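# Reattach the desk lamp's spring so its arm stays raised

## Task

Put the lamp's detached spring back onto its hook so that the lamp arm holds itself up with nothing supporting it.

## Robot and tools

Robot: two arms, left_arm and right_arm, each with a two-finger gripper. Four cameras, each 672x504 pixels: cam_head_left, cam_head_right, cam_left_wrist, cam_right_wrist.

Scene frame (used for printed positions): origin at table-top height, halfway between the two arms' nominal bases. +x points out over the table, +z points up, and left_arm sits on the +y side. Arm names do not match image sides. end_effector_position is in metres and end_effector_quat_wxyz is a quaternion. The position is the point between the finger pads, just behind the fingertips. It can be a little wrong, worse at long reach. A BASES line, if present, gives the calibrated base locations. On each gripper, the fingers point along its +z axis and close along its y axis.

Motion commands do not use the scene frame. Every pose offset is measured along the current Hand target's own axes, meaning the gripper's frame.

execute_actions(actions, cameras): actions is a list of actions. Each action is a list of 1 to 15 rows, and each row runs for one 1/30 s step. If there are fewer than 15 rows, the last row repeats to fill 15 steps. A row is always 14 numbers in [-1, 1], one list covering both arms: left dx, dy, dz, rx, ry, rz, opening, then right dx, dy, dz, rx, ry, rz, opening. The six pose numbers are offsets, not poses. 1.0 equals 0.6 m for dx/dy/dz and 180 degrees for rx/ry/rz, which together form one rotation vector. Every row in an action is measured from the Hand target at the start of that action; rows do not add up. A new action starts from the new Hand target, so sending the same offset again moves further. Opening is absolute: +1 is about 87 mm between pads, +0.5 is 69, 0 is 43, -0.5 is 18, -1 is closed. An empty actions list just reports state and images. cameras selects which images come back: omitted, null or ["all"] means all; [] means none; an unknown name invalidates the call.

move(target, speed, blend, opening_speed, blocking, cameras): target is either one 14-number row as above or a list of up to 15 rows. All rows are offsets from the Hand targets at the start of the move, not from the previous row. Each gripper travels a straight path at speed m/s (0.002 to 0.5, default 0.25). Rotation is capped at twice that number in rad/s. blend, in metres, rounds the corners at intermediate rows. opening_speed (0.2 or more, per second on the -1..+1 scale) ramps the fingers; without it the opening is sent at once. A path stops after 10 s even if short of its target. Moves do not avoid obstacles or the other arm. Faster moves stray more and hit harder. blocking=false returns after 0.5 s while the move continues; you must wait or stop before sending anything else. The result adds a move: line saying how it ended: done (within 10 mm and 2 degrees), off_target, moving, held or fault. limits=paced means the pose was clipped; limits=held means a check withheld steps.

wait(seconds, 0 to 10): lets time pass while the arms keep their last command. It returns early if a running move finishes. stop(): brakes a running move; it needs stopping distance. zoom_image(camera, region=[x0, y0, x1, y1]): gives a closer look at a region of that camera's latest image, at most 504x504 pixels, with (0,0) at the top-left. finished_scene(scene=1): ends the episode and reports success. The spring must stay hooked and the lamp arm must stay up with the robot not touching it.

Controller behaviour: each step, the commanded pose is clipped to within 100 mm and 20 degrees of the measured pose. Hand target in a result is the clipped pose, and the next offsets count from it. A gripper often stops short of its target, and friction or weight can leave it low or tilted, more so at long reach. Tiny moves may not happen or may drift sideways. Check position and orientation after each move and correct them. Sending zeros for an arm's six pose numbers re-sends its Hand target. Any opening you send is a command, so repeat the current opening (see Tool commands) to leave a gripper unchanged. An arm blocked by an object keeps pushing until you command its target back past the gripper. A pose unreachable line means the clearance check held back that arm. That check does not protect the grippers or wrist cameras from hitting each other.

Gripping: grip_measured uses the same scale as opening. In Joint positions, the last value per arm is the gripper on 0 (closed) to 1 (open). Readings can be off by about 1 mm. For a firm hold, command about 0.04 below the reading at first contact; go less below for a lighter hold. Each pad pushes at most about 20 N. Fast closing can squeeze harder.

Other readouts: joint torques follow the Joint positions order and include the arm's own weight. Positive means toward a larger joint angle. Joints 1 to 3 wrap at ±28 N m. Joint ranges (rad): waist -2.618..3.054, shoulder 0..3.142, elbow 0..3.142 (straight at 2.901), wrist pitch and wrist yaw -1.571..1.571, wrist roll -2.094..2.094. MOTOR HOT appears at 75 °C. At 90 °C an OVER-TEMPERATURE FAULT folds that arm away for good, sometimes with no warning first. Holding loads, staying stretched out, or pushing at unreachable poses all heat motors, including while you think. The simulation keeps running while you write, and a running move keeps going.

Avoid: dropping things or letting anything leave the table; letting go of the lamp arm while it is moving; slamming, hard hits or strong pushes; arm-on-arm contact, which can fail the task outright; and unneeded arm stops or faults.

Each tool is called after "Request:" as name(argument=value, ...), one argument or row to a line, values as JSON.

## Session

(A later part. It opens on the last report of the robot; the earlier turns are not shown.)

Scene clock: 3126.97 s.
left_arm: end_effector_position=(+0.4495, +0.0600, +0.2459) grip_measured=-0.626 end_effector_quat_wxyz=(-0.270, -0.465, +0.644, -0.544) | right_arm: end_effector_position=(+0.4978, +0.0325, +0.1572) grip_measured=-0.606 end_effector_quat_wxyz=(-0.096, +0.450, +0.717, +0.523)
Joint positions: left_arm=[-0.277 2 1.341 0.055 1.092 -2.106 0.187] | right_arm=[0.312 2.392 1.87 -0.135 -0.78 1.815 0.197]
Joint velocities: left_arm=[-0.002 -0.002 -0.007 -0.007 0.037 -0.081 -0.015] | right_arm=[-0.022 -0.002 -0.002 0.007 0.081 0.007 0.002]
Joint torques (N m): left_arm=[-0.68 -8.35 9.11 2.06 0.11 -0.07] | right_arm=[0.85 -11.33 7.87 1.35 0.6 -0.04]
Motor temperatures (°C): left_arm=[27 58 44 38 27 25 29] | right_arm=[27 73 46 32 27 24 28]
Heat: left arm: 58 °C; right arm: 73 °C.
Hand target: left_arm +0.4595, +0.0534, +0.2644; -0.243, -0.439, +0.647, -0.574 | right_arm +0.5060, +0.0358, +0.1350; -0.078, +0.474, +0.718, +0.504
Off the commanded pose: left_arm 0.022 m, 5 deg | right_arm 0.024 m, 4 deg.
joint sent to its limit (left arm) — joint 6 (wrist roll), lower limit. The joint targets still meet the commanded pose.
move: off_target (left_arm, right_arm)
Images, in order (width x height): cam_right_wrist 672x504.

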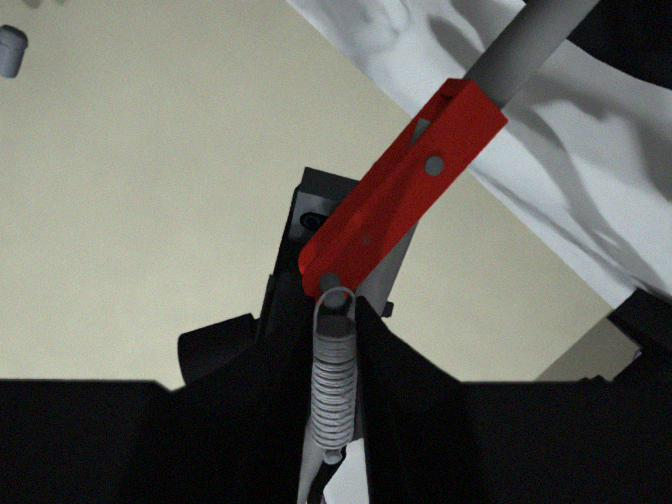

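Request:
move(
  target=[0,0,0,0,0,0,-0.67,-0.0182,-0.0008,0.0083,0,0,0,-1.0],
  speed=0.015,
  cameras=["cam_right_wrist"],
)

Request:
zoom_image(
  camera="cam_right_wrist",
  region=[312, 270, 360, 318],
)

Scene clock: 3130.83 s.
left_arm: end_effector_position=(+0.4495, +0.0600, +0.2459) grip_measured=-0.626 end_effector_quat_wxyz=(-0.270, -0.465, +0.644, -0.544) | right_arm: end_effector_position=(+0.4978, +0.0326, +0.1566) grip_measured=-0.606 end_effector_quat_wxyz=(-0.104, +0.443, +0.717, +0.528)
Joint positions: left_arm=[-0.277 2 1.341 0.055 1.092 -2.106 0.187] | right_arm=[0.308 2.406 1.88 -0.127 -0.807 1.815 0.197]
Joint velocities: left_arm=[-0.007 -0.017 -0.002 -0.037 -0.022 0.007 -0.008] | right_arm=[-0.007 -0.037 -0.012 0.007 -0.037 -0.066 0.005]
Joint torques (N m): left_arm=[-0.66 -8.35 9.11 2.06 0.11 -0.07] | right_arm=[0.32 -9.61 9.05 1.31 0.83 -0.12]
Motor temperatures (°C): left_arm=[27 57 44 39 27 25 29] | right_arm=[27 73 46 32 27 24 28]
Heat: left arm: 57 °C; right arm: 73 °C.
Hand target: left_arm +0.4595, +0.0534, +0.2644; -0.243, -0.439, +0.647, -0.574 | right_arm +0.5134, +0.0332, +0.1259; -0.078, +0.474, +0.718, +0.504
Off the commanded pose: left_arm 0.022 m, 5 deg | right_arm 0.034 m, 5 deg.
joint sent to its limit (left arm) — joint 6 (wrist roll), lower limit. The joint targets still meet the commanded pose.
move: off_target (left_arm, right_arm)
Images, in order (width x height): cam_right_wrist 672x504.

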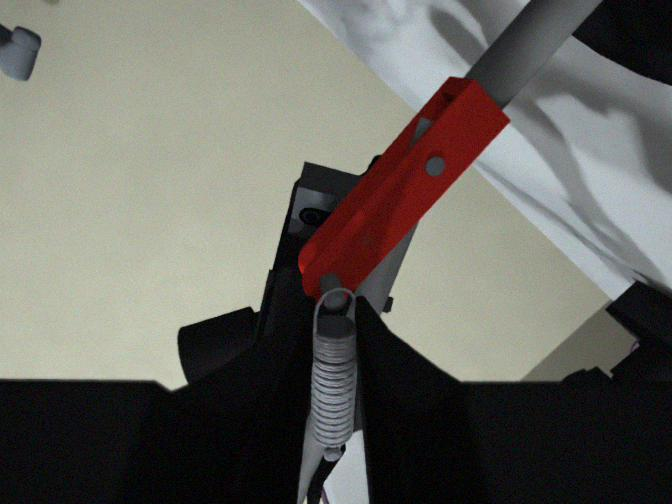

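Scaled by 10.500 from the camera's 672x504 image, which has a finer 960x720 frame.

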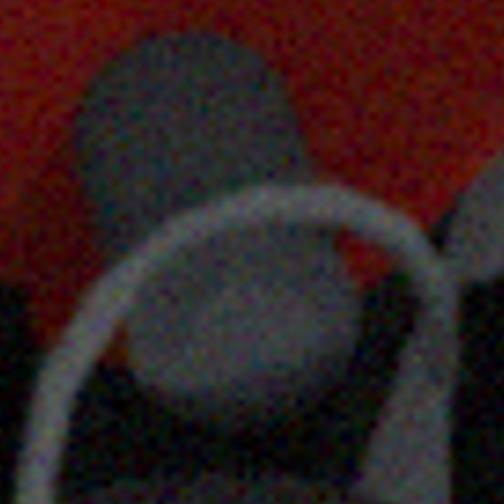

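Request:
move(
  target=[0,0,0,0,0,0,-0.67,-0.0064,-0.005,-0.0146,0,0,0,-1.0],
  speed=0.015,
  cameras=["cam_right_wrist"],
)

Request:
zoom_image(
  camera="cam_right_wrist",
  region=[300, 260, 372, 332],
)

Scene clock: 3191.20 s.
left_arm: end_effector_position=(+0.4495, +0.0600, +0.2459) grip_measured=-0.626 end_effector_quat_wxyz=(-0.270, -0.465, +0.644, -0.544) | right_arm: end_effector_position=(+0.4981, +0.0319, +0.1569) grip_measured=-0.606 end_effector_quat_wxyz=(-0.103, +0.441, +0.717, +0.529)
Joint positions: left_arm=[-0.277 2 1.341 0.055 1.092 -2.106 0.187] | right_arm=[0.307 2.406 1.88 -0.124 -0.809 1.811 0.197]
Joint velocities: left_arm=[0.012 -0.002 -0.007 -0.051 0.007 -0.037 -0.008] | right_arm=[-0.012 0.002 -0.002 -0.051 -0.022 0.022 0.011]
Joint torques (N m): left_arm=[-0.68 -8.35 9.1 2.06 0.11 -0.07] | right_arm=[-0.87 -11.52 5.93 1.32 0.7 -0.23]
Motor temperatures (°C): left_arm=[27 55 49 40 27 25 29] | right_arm=[26 61 51 32 26 24 28]
Heat: left arm: 55 °C; right arm: 61 °C.
Hand target: left_arm +0.4595, +0.0534, +0.2644; -0.243, -0.439, +0.647, -0.574 | right_arm +0.5100, +0.0237, +0.1259; -0.078, +0.474, +0.718, +0.504
Off the commanded pose: left_arm 0.022 m, 5 deg | right_arm 0.034 m, 6 deg.
joint sent to its limit (left arm) — joint 6 (wrist roll), lower limit. The joint targets still meet the commanded pose.
move: off_target (left_arm, right_arm)
Images, in order (width x height): cam_right_wrist 672x504.

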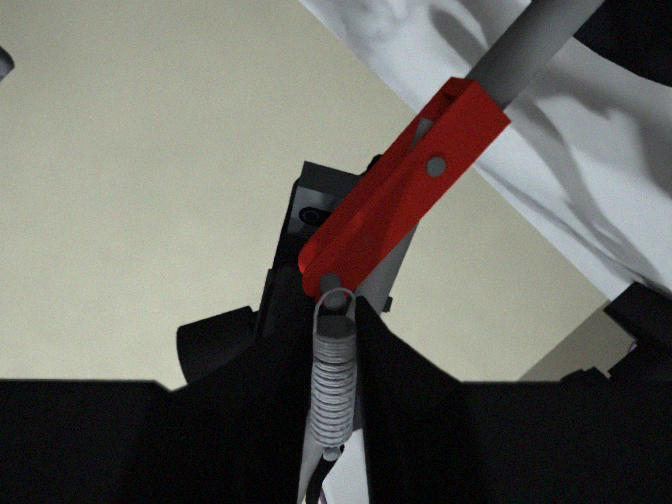

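Scaled by 7.000 from the camera's 672x504 image, which has a finer 960x720 frame.

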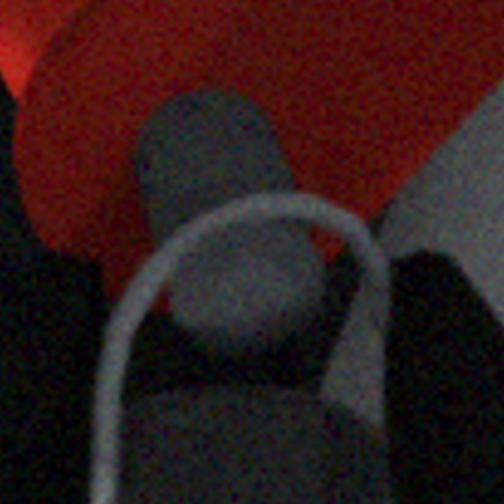

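Request:
move(
  target=[0,0,0,0,0,0,-0.67,-0.0064,-0.005,-0.0146,0,0,0,-1.0],
  speed=0.015,
  cameras=["cam_right_wrist"],
)

Request:
zoom_image(
  camera="cam_right_wrist",
  region=[300, 260, 372, 332],
)

Scene clock: 3197.87 s.
left_arm: end_effector_position=(+0.4495, +0.0600, +0.2459) grip_measured=-0.626 end_effector_quat_wxyz=(-0.270, -0.465, +0.644, -0.544) | right_arm: end_effector_position=(+0.4998, +0.0278, +0.1559) grip_measured=-0.606 end_effector_quat_wxyz=(-0.097, +0.434, +0.716, +0.539)
Joint positions: left_arm=[-0.277 2 1.341 0.055 1.092 -2.106 0.187] | right_arm=[0.297 2.406 1.859 -0.08 -0.82 1.806 0.197]
Joint velocities: left_arm=[0.012 0.012 -0.017 -0.022 -0.007 -0.007 0.005] | right_arm=[0.012 -0.002 -0.012 -0.037 -0.007 0.066 -0.002]
Joint torques (N m): left_arm=[-0.68 -8.36 9.11 2.06 0.11 -0.08] | right_arm=[-1.4 -13.5 4.42 0.95 0.69 -0.32]
Motor temperatures (°C): left_arm=[27 55 49 40 27 25 29] | right_arm=[26 61 50 32 26 24 28]
Heat: left arm: 55 °C; right arm: 61 °C.
Hand target: left_arm +0.4595, +0.0534, +0.2644; -0.243, -0.439, +0.647, -0.574 | right_arm +0.5066, +0.0142, +0.1259; -0.078, +0.474, +0.718, +0.504
Off the commanded pose: left_arm 0.022 m, 5 deg | right_arm 0.034 m, 6 deg.
joint sent to its limit (left arm) — joint 6 (wrist roll), lower limit. The joint targets still meet the commanded pose.
move: off_target (left_arm, right_arm)
Images, in order (width x height): cam_right_wrist 672x504.

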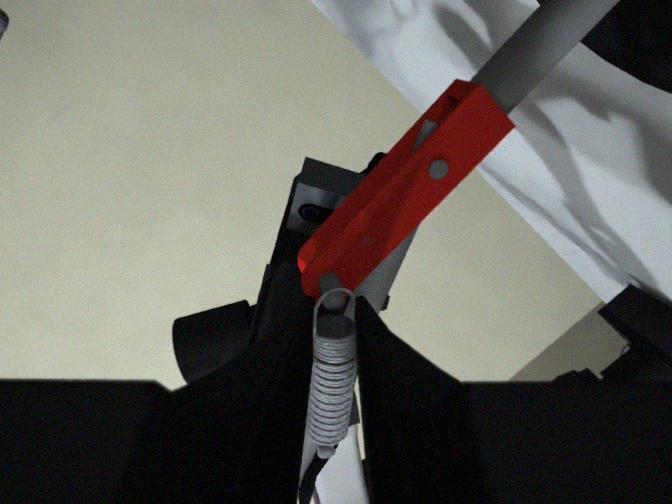

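Scaled by 7.000 from the camera's 672x504 image, which has a finer 960x720 frame.

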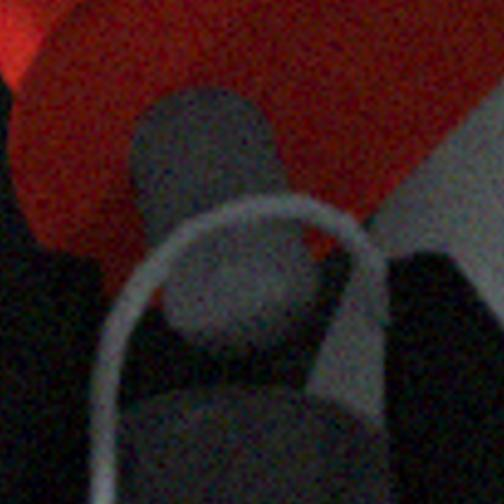

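Request:
wait(
  seconds=0,
)

Request:
zoom_image(
  camera="cam_head_left",
  region=[240, 150, 352, 276],
)

Request:
zoom_image(
  camera="cam_head_right",
  region=[248, 160, 360, 286],
)

Scene clock: 3201.03 s.
left_arm: end_effector_position=(+0.4495, +0.0600, +0.2459) grip_measured=-0.626 end_effector_quat_wxyz=(-0.270, -0.465, +0.644, -0.544) | right_arm: end_effector_position=(+0.4997, +0.0278, +0.1558) grip_measured=-0.606 end_effector_quat_wxyz=(-0.097, +0.433, +0.716, +0.539)
Joint positions: left_arm=[-0.277 2 1.341 0.055 1.092 -2.106 0.187] | right_arm=[0.297 2.406 1.858 -0.079 -0.82 1.806 0.197]
Joint velocities: left_arm=[-0.002 -0.002 -0.007 -0.007 -0.007 0.022 -0.011] | right_arm=[0.017 -0.022 -0.002 -0.007 -0.022 0.007 0.005]
Joint torques (N m): left_arm=[-0.68 -8.34 9.13 2.06 0.11 -0.07] | right_arm=[-1.4 -13.49 4.48 0.95 0.68 -0.32]
Motor temperatures (°C): left_arm=[27 55 49 40 27 25 29] | right_arm=[26 62 49 31 26 24 28]
Heat: left arm: 55 °C; right arm: 62 °C.
Hand target: left_arm +0.4595, +0.0534, +0.2644; -0.243, -0.439, +0.647, -0.574 | right_arm +0.5065, +0.0142, +0.1258; -0.078, +0.474, +0.718, +0.504
Tool commands: left_gripper/opening=-0.67 right_gripper/opening=-1.0
Off the commanded pose: left_arm 0.022 m, 5 deg | right_arm 0.033 m, 6 deg.

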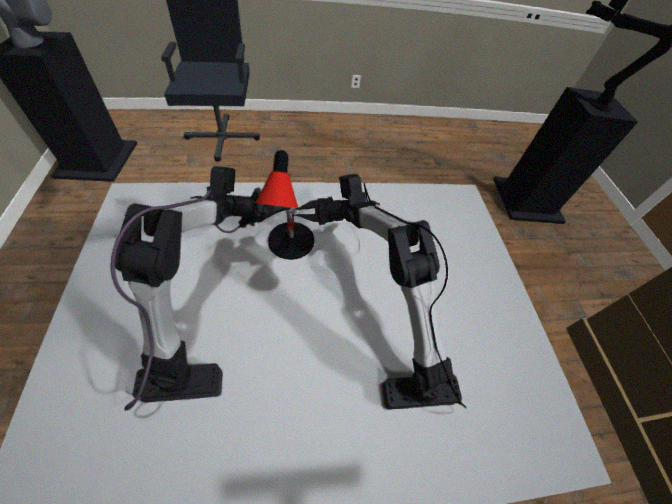

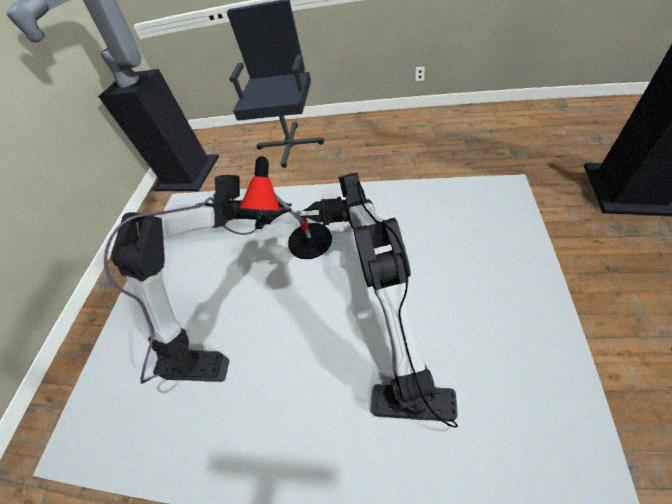

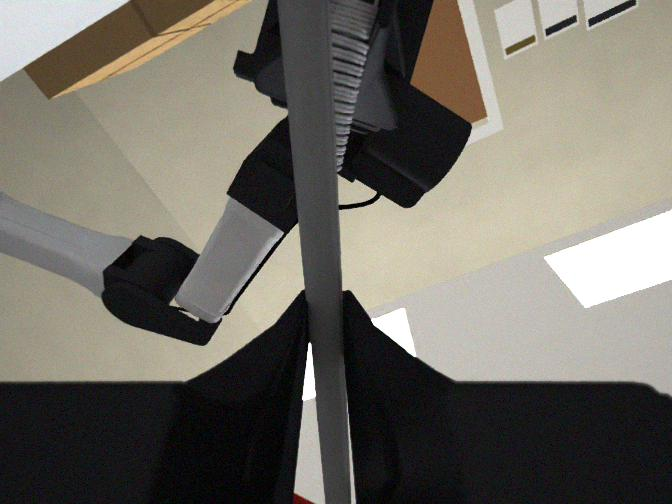

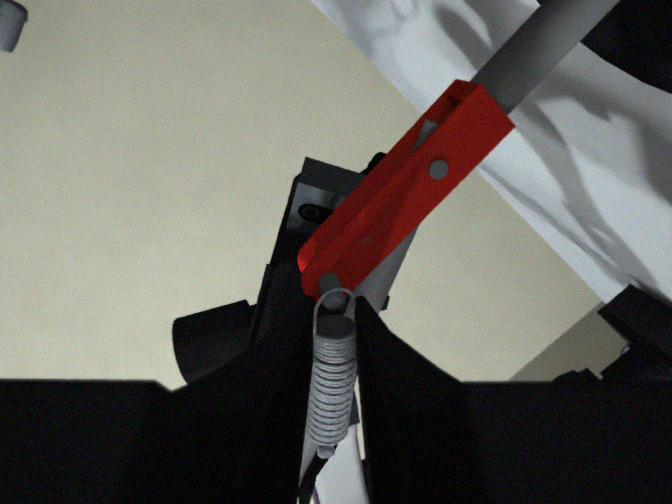

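Scaled by 4.000 from the camera's 672x504 image, which has a finer 960x720 frame.

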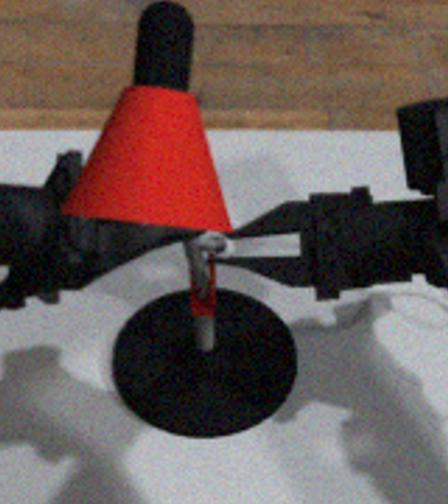

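Scaled by 4.000 from the camera's 672x504 image, which has a finer 960x720 frame.

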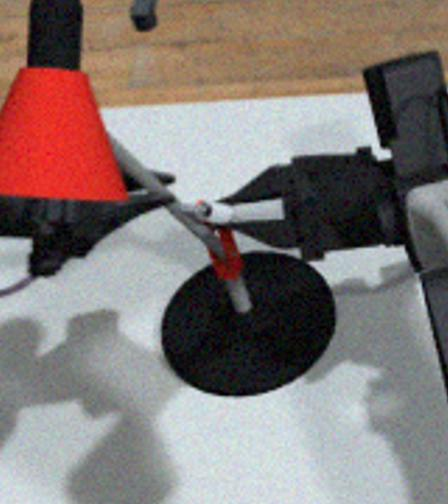

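Request:
move(
  target=[0,0,0,0,0,0,-0.67,-0.0051,-0.004,-0.0117,0,0,0,-1.0],
  speed=0.015,
  cameras=["cam_right_wrist"],
)

Request:
zoom_image(
  camera="cam_right_wrist",
  region=[300, 260, 372, 332],
)

Scene clock: 3230.90 s.
left_arm: end_effector_position=(+0.4495, +0.0600, +0.2459) grip_measured=-0.626 end_effector_quat_wxyz=(-0.270, -0.465, +0.644, -0.544) | right_arm: end_effector_position=(+0.4991, +0.0264, +0.1551) grip_measured=-0.606 end_effector_quat_wxyz=(-0.089, +0.431, +0.716, +0.542)
Joint positions: left_arm=[-0.277 2 1.341 0.055 1.092 -2.106 0.187] | right_arm=[0.297 2.395 1.832 -0.051 -0.812 1.802 0.197]
Joint velocities: left_arm=[-0.007 -0.002 0.012 -0.007 -0.007 0.022 0.008] | right_arm=[0.012 0.007 -0.002 0.081 -0.007 0.037 0.005]
Joint torques (N m): left_arm=[-0.68 -8.35 9.11 2.06 0.11 -0.07] | right_arm=[-2.4 -13.96 4.15 0.77 0.5 -0.37]
Motor temperatures (°C): left_arm=[27 55 50 40 27 25 29] | right_arm=[26 65 46 30 26 24 28]
Heat: left arm: 55 °C; right arm: 65 °C.
Hand target: left_arm +0.4595, +0.0534, +0.2644; -0.243, -0.439, +0.647, -0.574 | right_arm +0.5038, +0.0067, +0.1258; -0.079, +0.474, +0.718, +0.504
Off the commanded pose: left_arm 0.022 m, 5 deg | right_arm 0.036 m, 7 deg.
joint sent to its limit (left arm) — joint 6 (wrist roll), lower limit. The joint targets still meet the commanded pose.
move: off_target (left_arm, right_arm)
Images, in order (width x height): cam_right_wrist 672x504.

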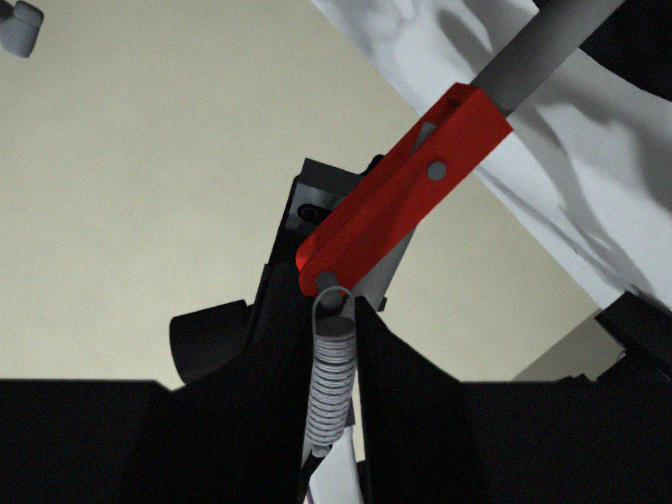

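Scaled by 7.000 from the camera's 672x504 image, which has a finer 960x720 frame.

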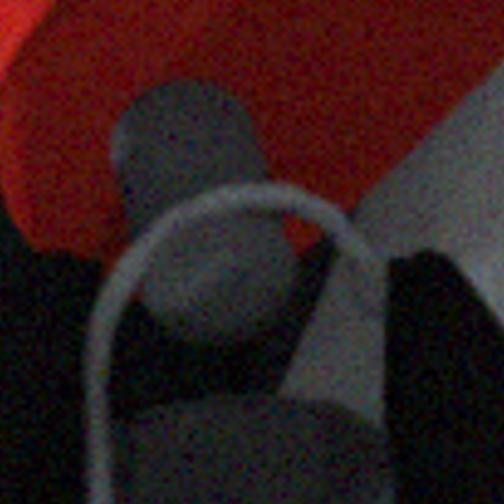

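Request:
move(
  target=[0,0,0,0,0,0,-0.67,-0.0051,-0.004,-0.0117,0,0,0,-1.0],
  speed=0.015,
  cameras=["cam_right_wrist"],
)

Request:
zoom_image(
  camera="cam_right_wrist",
  region=[300, 260, 372, 332],
)

Scene clock: 3237.93 s.
left_arm: end_effector_position=(+0.4495, +0.0600, +0.2456) grip_measured=-0.626 end_effector_quat_wxyz=(-0.270, -0.465, +0.644, -0.544) | right_arm: end_effector_position=(+0.4988, +0.0236, +0.1549) grip_measured=-0.606 end_effector_quat_wxyz=(-0.081, +0.431, +0.716, +0.544)
Joint positions: left_arm=[-0.277 2.001 1.341 0.055 1.093 -2.106 0.187] | right_arm=[0.294 2.383 1.806 -0.028 -0.803 1.799 0.197]
Joint velocities: left_arm=[-0.007 -0.007 -0.012 -0.022 0.022 -0.051 -0.008] | right_arm=[-0.002 -0.012 -0.002 -0.007 -0.051 -0.007 -0.005]
Joint torques (N m): left_arm=[-0.68 -8.4 9.11 2.06 0.11 -0.07] | right_arm=[-3.17 -14.22 3.89 0.62 0.3 -0.43]
Motor temperatures (°C): left_arm=[27 55 50 40 27 25 29] | right_arm=[27 66 45 30 26 24 28]
Heat: left arm: 55 °C; right arm: 66 °C.
Hand target: left_arm +0.4595, +0.0534, +0.2644; -0.243, -0.439, +0.647, -0.574 | right_arm +0.5011, -0.0009, +0.1259; -0.078, +0.474, +0.718, +0.504
Off the commanded pose: left_arm 0.022 m, 5 deg | right_arm 0.038 m, 7 deg.
joint sent to its limit (left arm) — joint 6 (wrist roll), lower limit. The joint targets still meet the commanded pose.
move: off_target (left_arm, right_arm)
Images, in order (width x height): cam_right_wrist 672x504.

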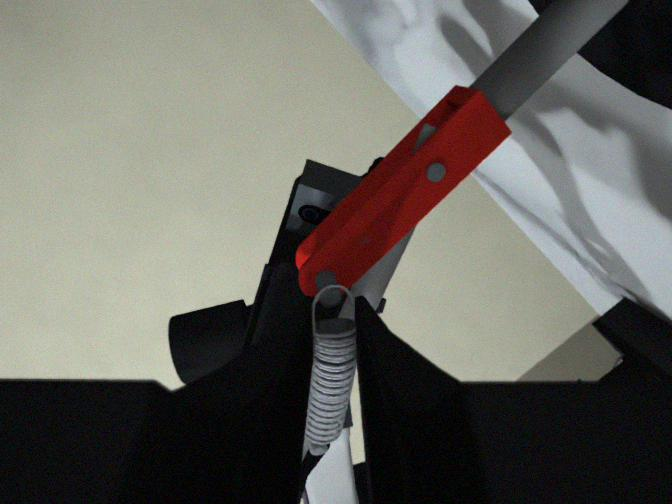

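Scaled by 7.000 from the camera's 672x504 image, which has a finer 960x720 frame.

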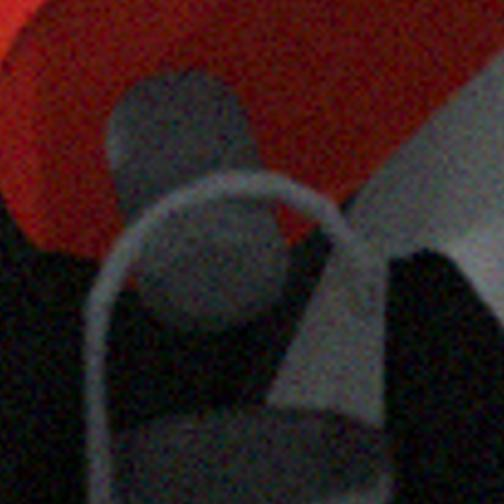

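Request:
execute_actions(
  actions=[],
  cameras=["cam_head_left", "cam_head_right", "cam_left_wrist", "cam_right_wrist"],
)

Request:
zoom_image(
  camera="cam_right_wrist",
  region=[300, 260, 372, 332],
)

Scene clock: 3257.63 s.
left_arm: end_effector_position=(+0.4495, +0.0600, +0.2456) grip_measured=-0.626 end_effector_quat_wxyz=(-0.270, -0.465, +0.644, -0.544) | right_arm: end_effector_position=(+0.4988, +0.0236, +0.1548) grip_measured=-0.606 end_effector_quat_wxyz=(-0.081, +0.430, +0.716, +0.544)
Joint positions: left_arm=[-0.277 2.001 1.341 0.055 1.093 -2.106 0.187] | right_arm=[0.294 2.383 1.806 -0.028 -0.803 1.798 0.197]
Joint velocities: left_arm=[-0.027 0.002 0.002 -0.051 -0.022 -0.081 0.002] | right_arm=[-0.002 -0.007 0.007 0.007 0.051 0.11 -0.002]
Joint torques (N m): left_arm=[-0.68 -8.4 9.09 2.06 0.11 -0.07] | right_arm=[-3.15 -14.22 3.89 0.63 0.29 -0.42]
Motor temperatures (°C): left_arm=[27 56 51 41 27 25 29] | right_arm=[27 69 44 30 25 24 28]
Heat: left arm: 56 °C; right arm: 69 °C.
Hand target: left_arm +0.4595, +0.0534, +0.2644; -0.243, -0.439, +0.647, -0.574 | right_arm +0.5010, -0.0009, +0.1258; -0.079, +0.474, +0.718, +0.504
Tool commands: left_gripper/opening=-0.67 right_gripper/opening=-1.0
Off the commanded pose: left_arm 0.022 m, 5 deg | right_arm 0.038 m, 7 deg.

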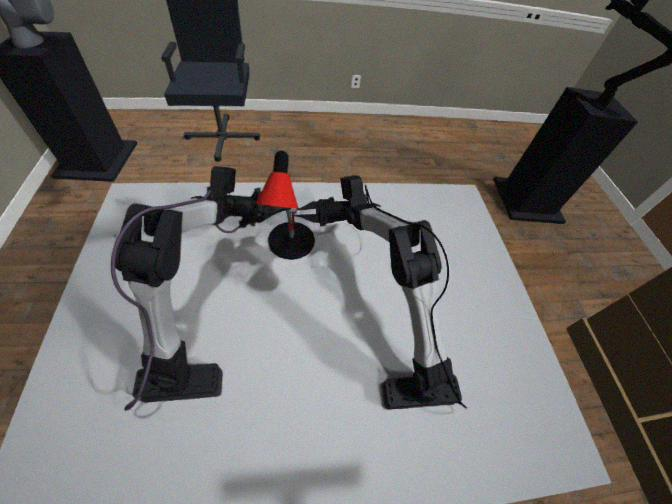

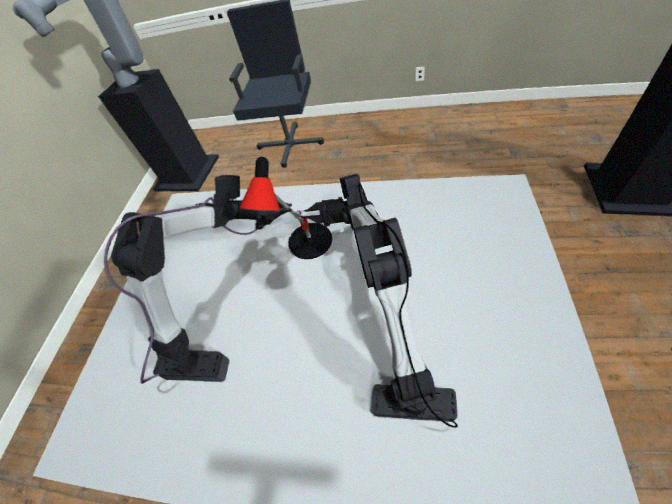

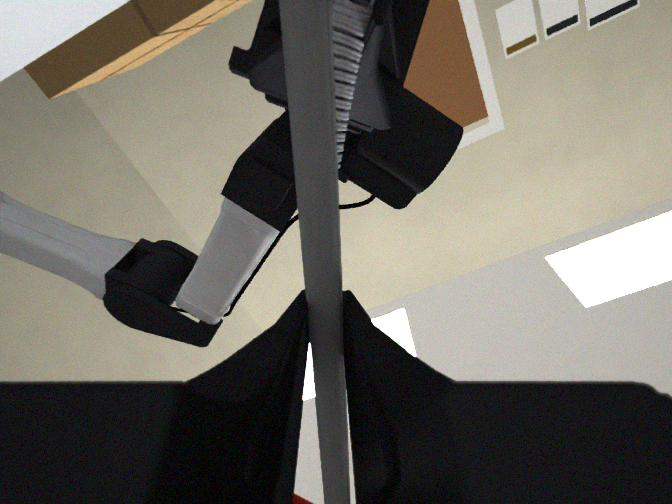

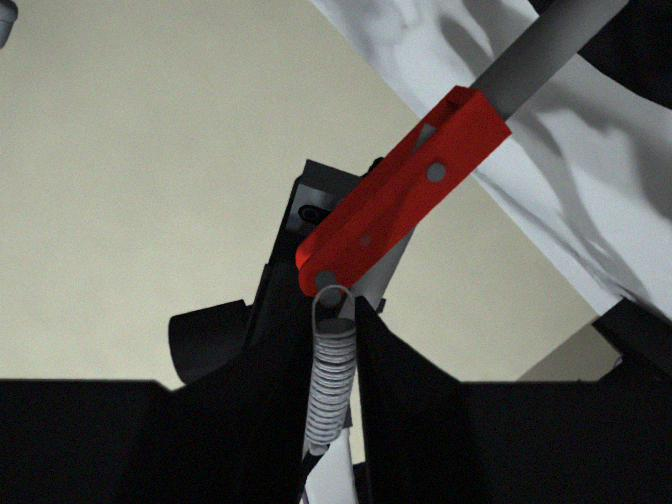

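Scaled by 7.000 from the camera's 672x504 image, which has a finer 960x720 frame.

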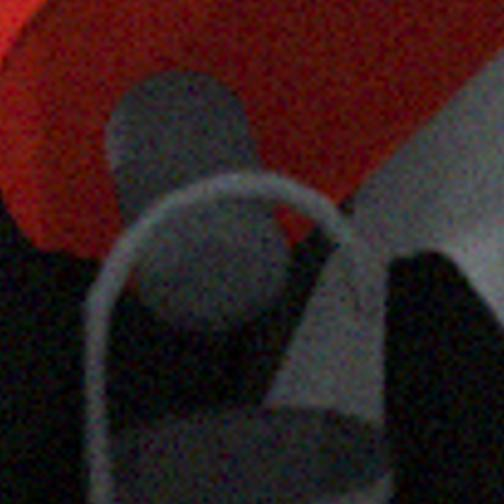

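Request:
move(
  target=[0,0,0,0,0,0,-0.67,0.0064,0.0050,0.0146,0,0,0,-1.0],
  speed=0.02,
  cameras=["cam_right_wrist"],
)

Request:
zoom_image(
  camera="cam_right_wrist",
  region=[300, 260, 372, 332],
)

Scene clock: 3272.00 s.
left_arm: end_effector_position=(+0.4495, +0.0600, +0.2456) grip_measured=-0.626 end_effector_quat_wxyz=(-0.270, -0.465, +0.644, -0.544) | right_arm: end_effector_position=(+0.4989, +0.0236, +0.1548) grip_measured=-0.606 end_effector_quat_wxyz=(-0.080, +0.430, +0.716, +0.544)
Joint positions: left_arm=[-0.277 2.001 1.341 0.055 1.093 -2.106 0.187] | right_arm=[0.294 2.383 1.806 -0.027 -0.802 1.798 0.197]
Joint velocities: left_arm=[0.012 0.007 -0.002 -0.007 0.022 0.066 -0.005] | right_arm=[0.007 -0.027 -0.022 -0.022 0.037 0.037 0.008]
Joint torques (N m): left_arm=[-0.68 -8.42 9.1 2.06 0.11 -0.06] | right_arm=[-1.83 -12.52 6.74 0.61 0.44 -0.27]
Motor temperatures (°C): left_arm=[27 56 51 41 27 25 29] | right_arm=[27 70 44 29 25 24 28]
Heat: left arm: 56 °C; right arm: 70 °C.
Hand target: left_arm +0.4595, +0.0534, +0.2644; -0.243, -0.439, +0.647, -0.574 | right_arm +0.5045, +0.0085, +0.1259; -0.078, +0.474, +0.718, +0.504
Off the commanded pose: left_arm 0.022 m, 5 deg | right_arm 0.033 m, 7 deg.
joint sent to its limit (left arm) — joint 6 (wrist roll), lower limit. The joint targets still meet the commanded pose.
move: off_target (left_arm, right_arm)
Images, in order (width x height): cam_right_wrist 672x504.

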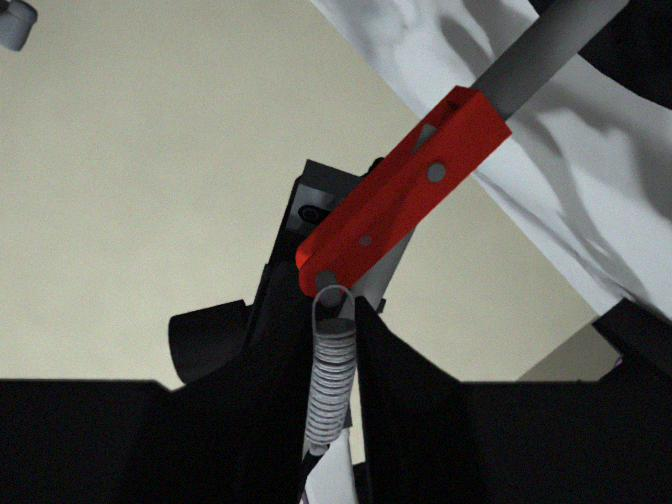

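Scaled by 7.000 from the camera's 672x504 image, which has a finer 960x720 frame.

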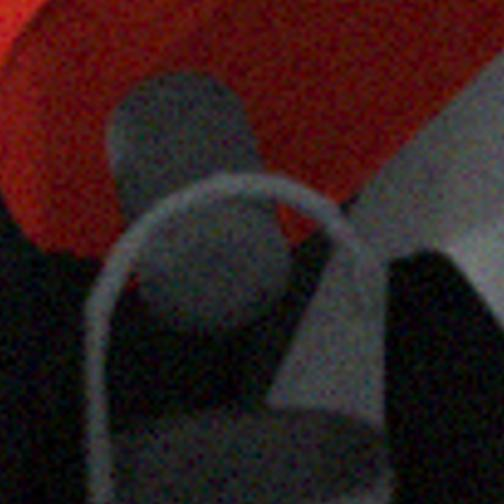

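Request:
move(
  target=[0,0,0,0,0,0,-0.67,0.0064,0.0050,0.0146,0,0,0,-1.0],
  speed=0.02,
  cameras=["cam_right_wrist"],
)

Request:
zoom_image(
  camera="cam_right_wrist",
  region=[300, 260, 372, 332],
)

Scene clock: 3274.77 s.
left_arm: end_effector_position=(+0.4495, +0.0600, +0.2456) grip_measured=-0.626 end_effector_quat_wxyz=(-0.270, -0.465, +0.644, -0.544) | right_arm: end_effector_position=(+0.4993, +0.0253, +0.1562) grip_measured=-0.606 end_effector_quat_wxyz=(-0.081, +0.434, +0.717, +0.540)
Joint positions: left_arm=[-0.277 2.001 1.341 0.055 1.093 -2.106 0.187] | right_arm=[0.297 2.383 1.82 -0.05 -0.794 1.798 0.197]
Joint velocities: left_arm=[-0.012 -0.002 -0.007 -0.051 -0.022 -0.007 -0.002] | right_arm=[0.007 0.007 -0.012 -0.037 -0.051 -0.066 -0.008]
Joint torques (N m): left_arm=[-0.68 -8.42 9.11 2.06 0.11 -0.07] | right_arm=[-0.79 -10.62 8.57 0.79 0.48 -0.12]
Motor temperatures (°C): left_arm=[27 57 51 41 27 25 29] | right_arm=[27 70 44 29 25 24 28]
Heat: left arm: 57 °C; right arm: 70 °C.
Hand target: left_arm +0.4595, +0.0534, +0.2644; -0.243, -0.439, +0.647, -0.574 | right_arm +0.5079, +0.0181, +0.1260; -0.078, +0.474, +0.718, +0.504
Off the commanded pose: left_arm 0.022 m, 5 deg | right_arm 0.032 m, 6 deg.
joint sent to its limit (left arm) — joint 6 (wrist roll), lower limit. The joint targets still meet the commanded pose.
move: off_target (left_arm, right_arm)
Images, in order (width x height): cam_right_wrist 672x504.

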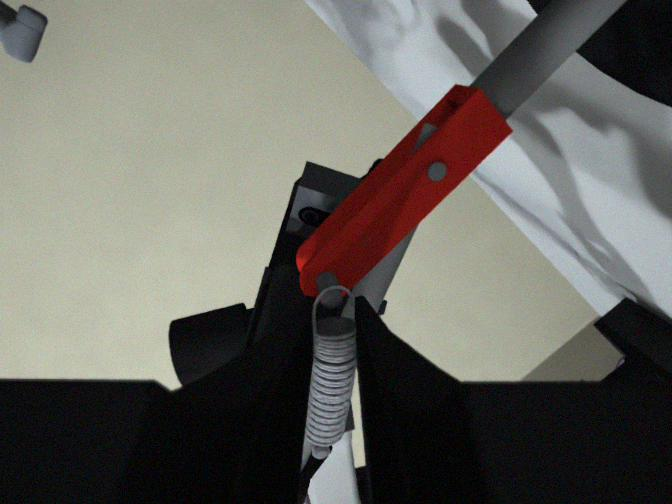

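Scaled by 7.000 from the camera's 672x504 image, which has a finer 960x720 frame.

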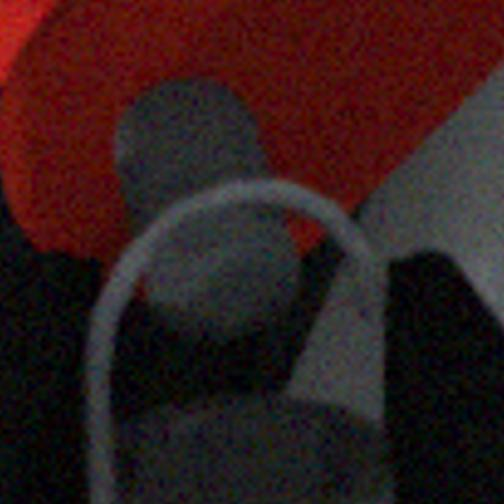

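Request:
move(
  target=[0,0,0,0,0,0,-0.67,0.0152,0.0007,-0.0069,0,0,0,-1.0],
  speed=0.02,
  cameras=["cam_right_wrist"],
)

Request:
zoom_image(
  camera="cam_right_wrist",
  region=[300, 260, 372, 332],
)

Scene clock: 3280.23 s.
left_arm: end_effector_position=(+0.4495, +0.0600, +0.2456) grip_measured=-0.626 end_effector_quat_wxyz=(-0.270, -0.465, +0.644, -0.544) | right_arm: end_effector_position=(+0.4992, +0.0263, +0.1559) grip_measured=-0.606 end_effector_quat_wxyz=(-0.080, +0.435, +0.717, +0.540)
Joint positions: left_arm=[-0.277 2.001 1.341 0.055 1.093 -2.106 0.187] | right_arm=[0.3 2.383 1.82 -0.05 -0.791 1.8 0.197]
Joint velocities: left_arm=[0.007 -0.017 0.007 0.007 -0.066 0.022 -0.005] | right_arm=[0.002 0.012 0.017 0.022 -0.051 -0.037 0.008]
Joint torques (N m): left_arm=[-0.66 -8.43 9.1 2.06 0.11 -0.07] | right_arm=[-0.32 -13.39 6.72 0.75 0.51 -0.08]
Motor temperatures (°C): left_arm=[27 57 51 41 27 25 29] | right_arm=[27 68 44 29 25 24 28]
Heat: left arm: 57 °C; right arm: 68 °C.
Hand target: left_arm +0.4595, +0.0534, +0.2644; -0.243, -0.439, +0.647, -0.574 | right_arm +0.5018, +0.0201, +0.1336; -0.078, +0.474, +0.718, +0.504
Off the commanded pose: left_arm 0.022 m, 5 deg | right_arm 0.023 m, 6 deg.
joint sent to its limit (left arm) — joint 6 (wrist roll), lower limit. The joint targets still meet the commanded pose.
move: off_target (left_arm, right_arm)
Images, in order (width x height): cam_right_wrist 672x504.

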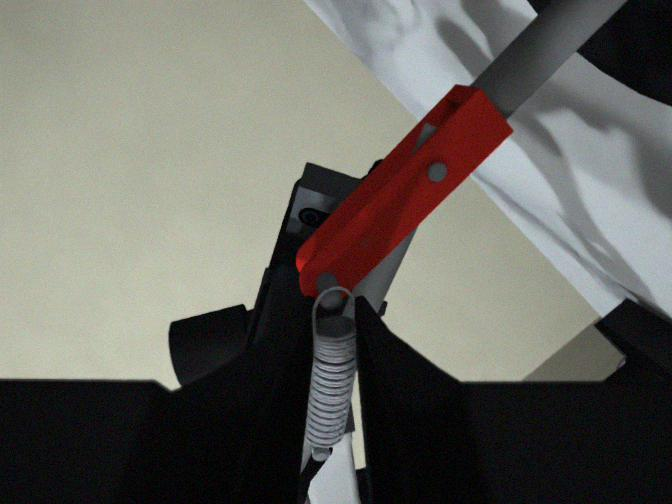

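Scaled by 7.000 from the camera's 672x504 image, which has a finer 960x720 frame.

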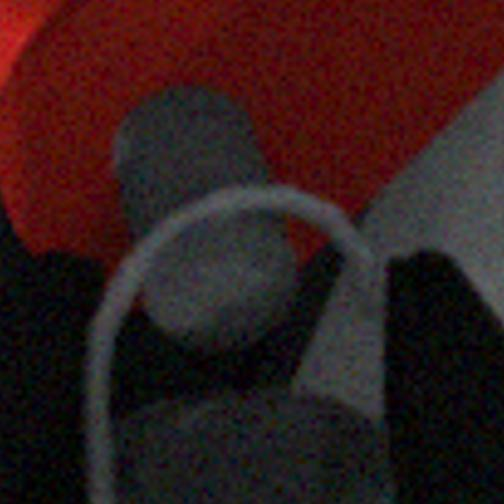

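Request:
move(
  target=[0,0,0,0,0,0,-0.67,0.0152,0.0007,-0.0069,0,0,0,-1.0],
  speed=0.02,
  cameras=["cam_right_wrist"],
)

Request:
zoom_image(
  camera="cam_right_wrist",
  region=[300, 260, 372, 332],
)

Scene clock: 3284.03 s.
left_arm: end_effector_position=(+0.4495, +0.0600, +0.2456) grip_measured=-0.626 end_effector_quat_wxyz=(-0.270, -0.465, +0.644, -0.544) | right_arm: end_effector_position=(+0.4992, +0.0266, +0.1564) grip_measured=-0.606 end_effector_quat_wxyz=(-0.078, +0.442, +0.717, +0.534)
Joint positions: left_arm=[-0.277 2.001 1.341 0.055 1.093 -2.106 0.187] | right_arm=[0.303 2.376 1.82 -0.067 -0.773 1.804 0.197]
Joint velocities: left_arm=[0.007 0.012 0.012 -0.022 0.022 0.007 -0.005] | right_arm=[0.002 -0.012 -0.007 -0.066 -0.007 -0.022 0.011]
Joint torques (N m): left_arm=[-0.66 -8.39 9.11 2.06 0.11 -0.08] | right_arm=[0.02 -15.45 4.77 0.86 0.36 -0.04]
Motor temperatures (°C): left_arm=[27 57 51 41 27 25 29] | right_arm=[27 69 44 29 25 24 28]
Heat: left arm: 57 °C; right arm: 69 °C.
Hand target: left_arm +0.4595, +0.0534, +0.2644; -0.243, -0.439, +0.647, -0.574 | right_arm +0.4958, +0.0223, +0.1412; -0.078, +0.474, +0.718, +0.504
Off the commanded pose: left_arm 0.022 m, 5 deg | right_arm 0.016 m, 5 deg.
joint sent to its limit (left arm) — joint 6 (wrist roll), lower limit. The joint targets still meet the commanded pose.
move: off_target (left_arm, right_arm)
Images, in order (width x height): cam_right_wrist 672x504.

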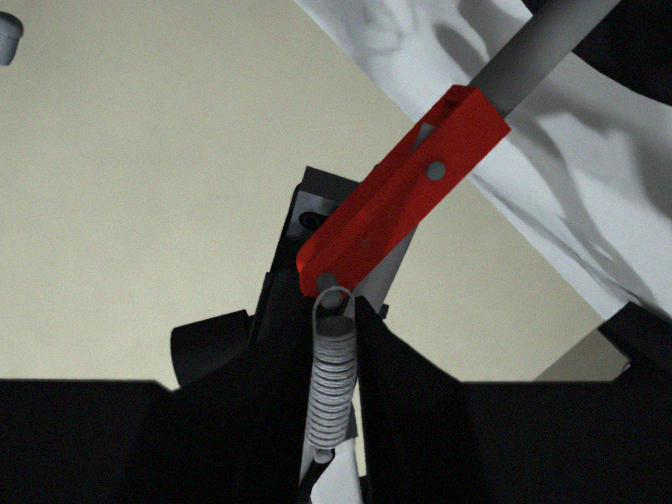

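Scaled by 7.000 from the camera's 672x504 image, which has a finer 960x720 frame.

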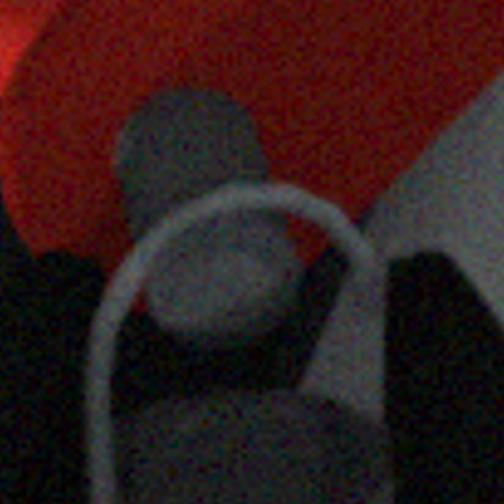

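Request:
move(
  target=[0,0,0,0,0,0,-0.67,0.0184,0.0032,0.0004,0,0,0,-1.0],
  speed=0.015,
  cameras=["cam_right_wrist"],
)

Request:
zoom_image(
  camera="cam_right_wrist",
  region=[300, 260, 372, 332],
)

Scene clock: 3288.90 s.
left_arm: end_effector_position=(+0.4495, +0.0600, +0.2456) grip_measured=-0.626 end_effector_quat_wxyz=(-0.270, -0.465, +0.644, -0.544) | right_arm: end_effector_position=(+0.4973, +0.0299, +0.1569) grip_measured=-0.606 end_effector_quat_wxyz=(-0.075, +0.452, +0.716, +0.527)
Joint positions: left_arm=[-0.277 2.001 1.341 0.055 1.093 -2.106 0.187] | right_arm=[0.314 2.361 1.81 -0.079 -0.745 1.816 0.197]
Joint velocities: left_arm=[0.017 0.002 -0.007 0.051 0.007 -0.037 0.005] | right_arm=[0.002 -0.012 0.002 -0.051 0.007 0.007 -0.021]
Joint torques (N m): left_arm=[-0.68 -8.39 9.11 2.06 0.11 -0.07] | right_arm=[0.47 -15.91 5.41 0.9 0.19 -0.04]
Motor temperatures (°C): left_arm=[27 57 51 41 27 25 29] | right_arm=[27 71 44 30 25 24 28]
Heat: left arm: 57 °C; right arm: 71 °C.
Hand target: left_arm +0.4595, +0.0534, +0.2644; -0.243, -0.439, +0.647, -0.574 | right_arm +0.4913, +0.0292, +0.1489; -0.078, +0.474, +0.718, +0.504
Off the commanded pose: left_arm 0.022 m, 5 deg | right_arm 0.010 m, 4 deg.
joint sent to its limit (left arm) — joint 6 (wrist roll), lower limit. The joint targets still meet the commanded pose.
move: off_target (left_arm, right_arm)
Images, in order (width x height): cam_right_wrist 672x504.

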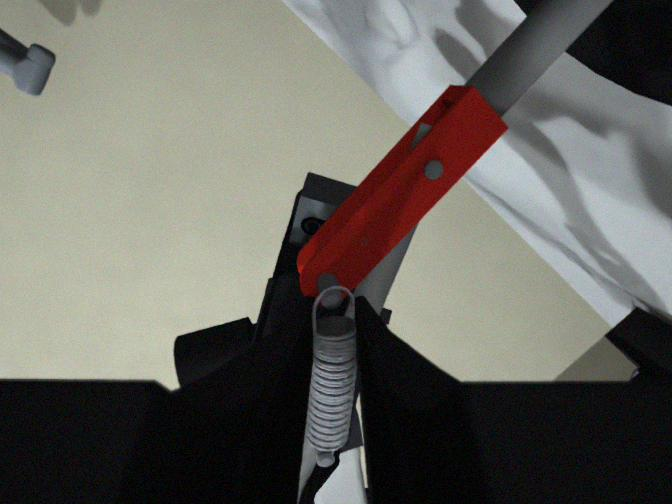

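Scaled by 7.000 from the camera's 672x504 image, which has a finer 960x720 frame.

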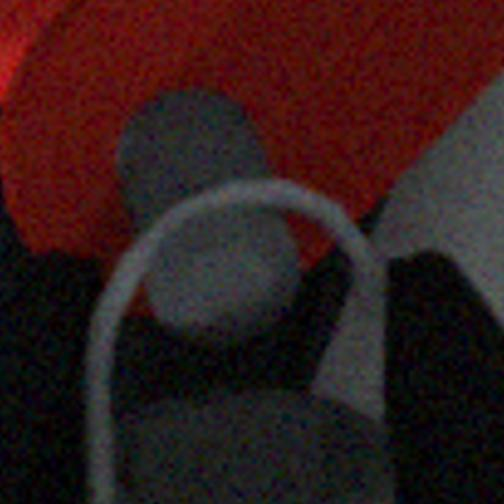

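Request:
move(
  target=[0,0,0,0,0,0,-0.67,0.0152,0.0007,-0.0069,0,0,0,-1.0],
  speed=0.015,
  cameras=["cam_right_wrist"],
)

Request:
zoom_image(
  camera="cam_right_wrist",
  region=[300, 260, 372, 332],
)

Scene clock: 3295.33 s.
left_arm: end_effector_position=(+0.4495, +0.0600, +0.2456) grip_measured=-0.626 end_effector_quat_wxyz=(-0.270, -0.465, +0.644, -0.544) | right_arm: end_effector_position=(+0.4965, +0.0306, +0.1576) grip_measured=-0.606 end_effector_quat_wxyz=(-0.065, +0.462, +0.714, +0.521)
Joint positions: left_arm=[-0.277 2.001 1.341 0.055 1.093 -2.106 0.187] | right_arm=[0.322 2.341 1.789 -0.08 -0.709 1.826 0.197]
Joint velocities: left_arm=[-0.012 0.012 -0.002 -0.051 -0.051 0.037 0.005] | right_arm=[-0.002 -0.012 0.007 -0.022 0.051 0.022 0.008]
Joint torques (N m): left_arm=[-0.68 -8.42 9.1 2.06 0.11 -0.07] | right_arm=[0.49 -16.69 5.41 0.87 -0.12 -0.11]
Motor temperatures (°C): left_arm=[27 57 51 41 27 25 29] | right_arm=[27 72 44 30 25 24 28]
Heat: left arm: 57 °C; right arm: 72 °C.
Hand target: left_arm +0.4595, +0.0534, +0.2644; -0.243, -0.439, +0.647, -0.574 | right_arm +0.4853, +0.0312, +0.1567; -0.078, +0.474, +0.718, +0.504
Off the commanded pose: left_arm 0.022 m, 5 deg | right_arm 0.011 m, 3 deg.
joint sent to its limit (left arm) — joint 6 (wrist roll), lower limit. The joint targets still meet the commanded pose.
move: off_target (left_arm, right_arm)
Images, in order (width x height): cam_right_wrist 672x504.

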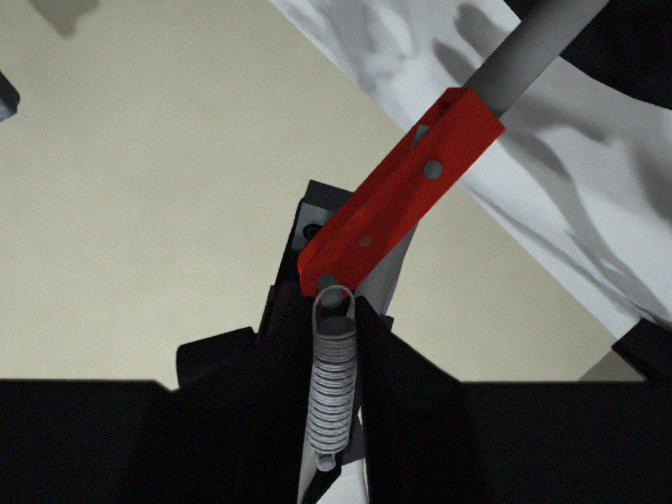

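Scaled by 7.000 from the camera's 672x504 image, which has a finer 960x720 frame.

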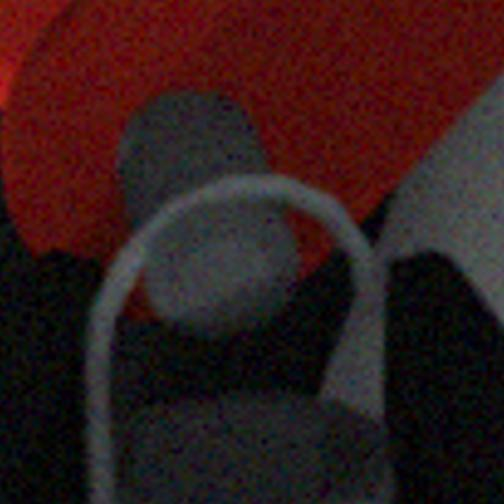

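Request:
move(
  target=[0,0,0,0,0,0,-0.67,0.0152,0.0007,-0.0069,0,0,0,-1.0],
  speed=0.015,
  cameras=["cam_right_wrist"],
)

Request:
zoom_image(
  camera="cam_right_wrist",
  region=[300, 260, 372, 332],
)

Scene clock: 3299.97 s.
left_arm: end_effector_position=(+0.4495, +0.0600, +0.2456) grip_measured=-0.626 end_effector_quat_wxyz=(-0.270, -0.465, +0.644, -0.544) | right_arm: end_effector_position=(+0.4961, +0.0305, +0.1580) grip_measured=-0.606 end_effector_quat_wxyz=(-0.056, +0.473, +0.712, +0.516)
Joint positions: left_arm=[-0.277 2.001 1.341 0.055 1.093 -2.106 0.187] | right_arm=[0.329 2.323 1.771 -0.081 -0.674 1.835 0.197]
Joint velocities: left_arm=[-0.007 0.002 0.002 -0.037 -0.037 0.022 -0.002] | right_arm=[-0.017 -0.017 0.002 0.022 -0.022 -0.022 -0.008]
Joint torques (N m): left_arm=[-0.68 -8.42 9.11 2.06 0.11 -0.07] | right_arm=[0.62 -17.52 5.5 0.84 -0.44 -0.11]
Motor temperatures (°C): left_arm=[27 57 51 41 27 25 29] | right_arm=[27 75 44 29 25 24 28]
Heat: left arm: 57 °C; right arm: 75 °C. Fold the right arm in close to its base, or ease its load, before you think long.
Hand target: left_arm +0.4595, +0.0534, +0.2644; -0.243, -0.439, +0.647, -0.574 | right_arm +0.4792, +0.0334, +0.1642; -0.078, +0.474, +0.718, +0.504
Off the commanded pose: left_arm 0.022 m, 5 deg | right_arm 0.018 m, 3 deg.
MOTOR HOT: joint 2 (shoulder) of the right arm reports 75 °C; the controller's stop level is 90 °C. To cool a motor, set the load down, stop pushing, or move to a pose that needs little force.
joint sent to its limit (left arm) — joint 6 (wrist roll), lower limit. The joint targets still meet the commanded pose.
move: off_target (left_arm, right_arm)
Images, in order (width x height): cam_right_wrist 672x504.

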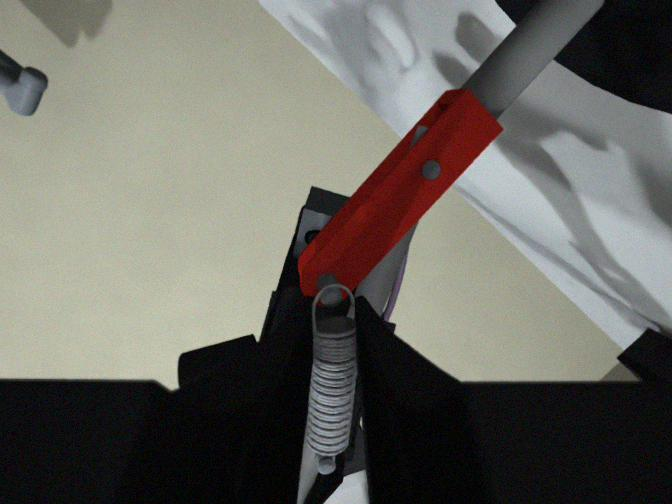

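Scaled by 7.000 from the camera's 672x504 image, which has a finer 960x720 frame.

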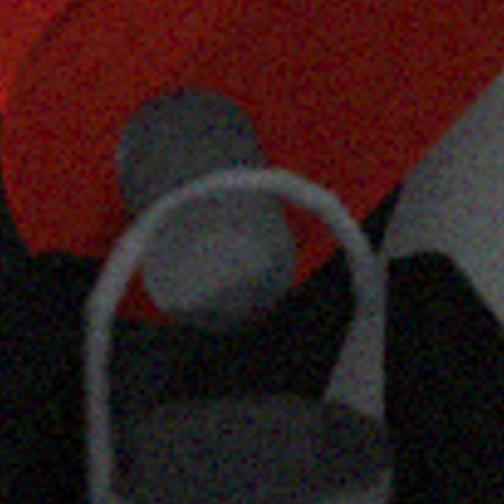

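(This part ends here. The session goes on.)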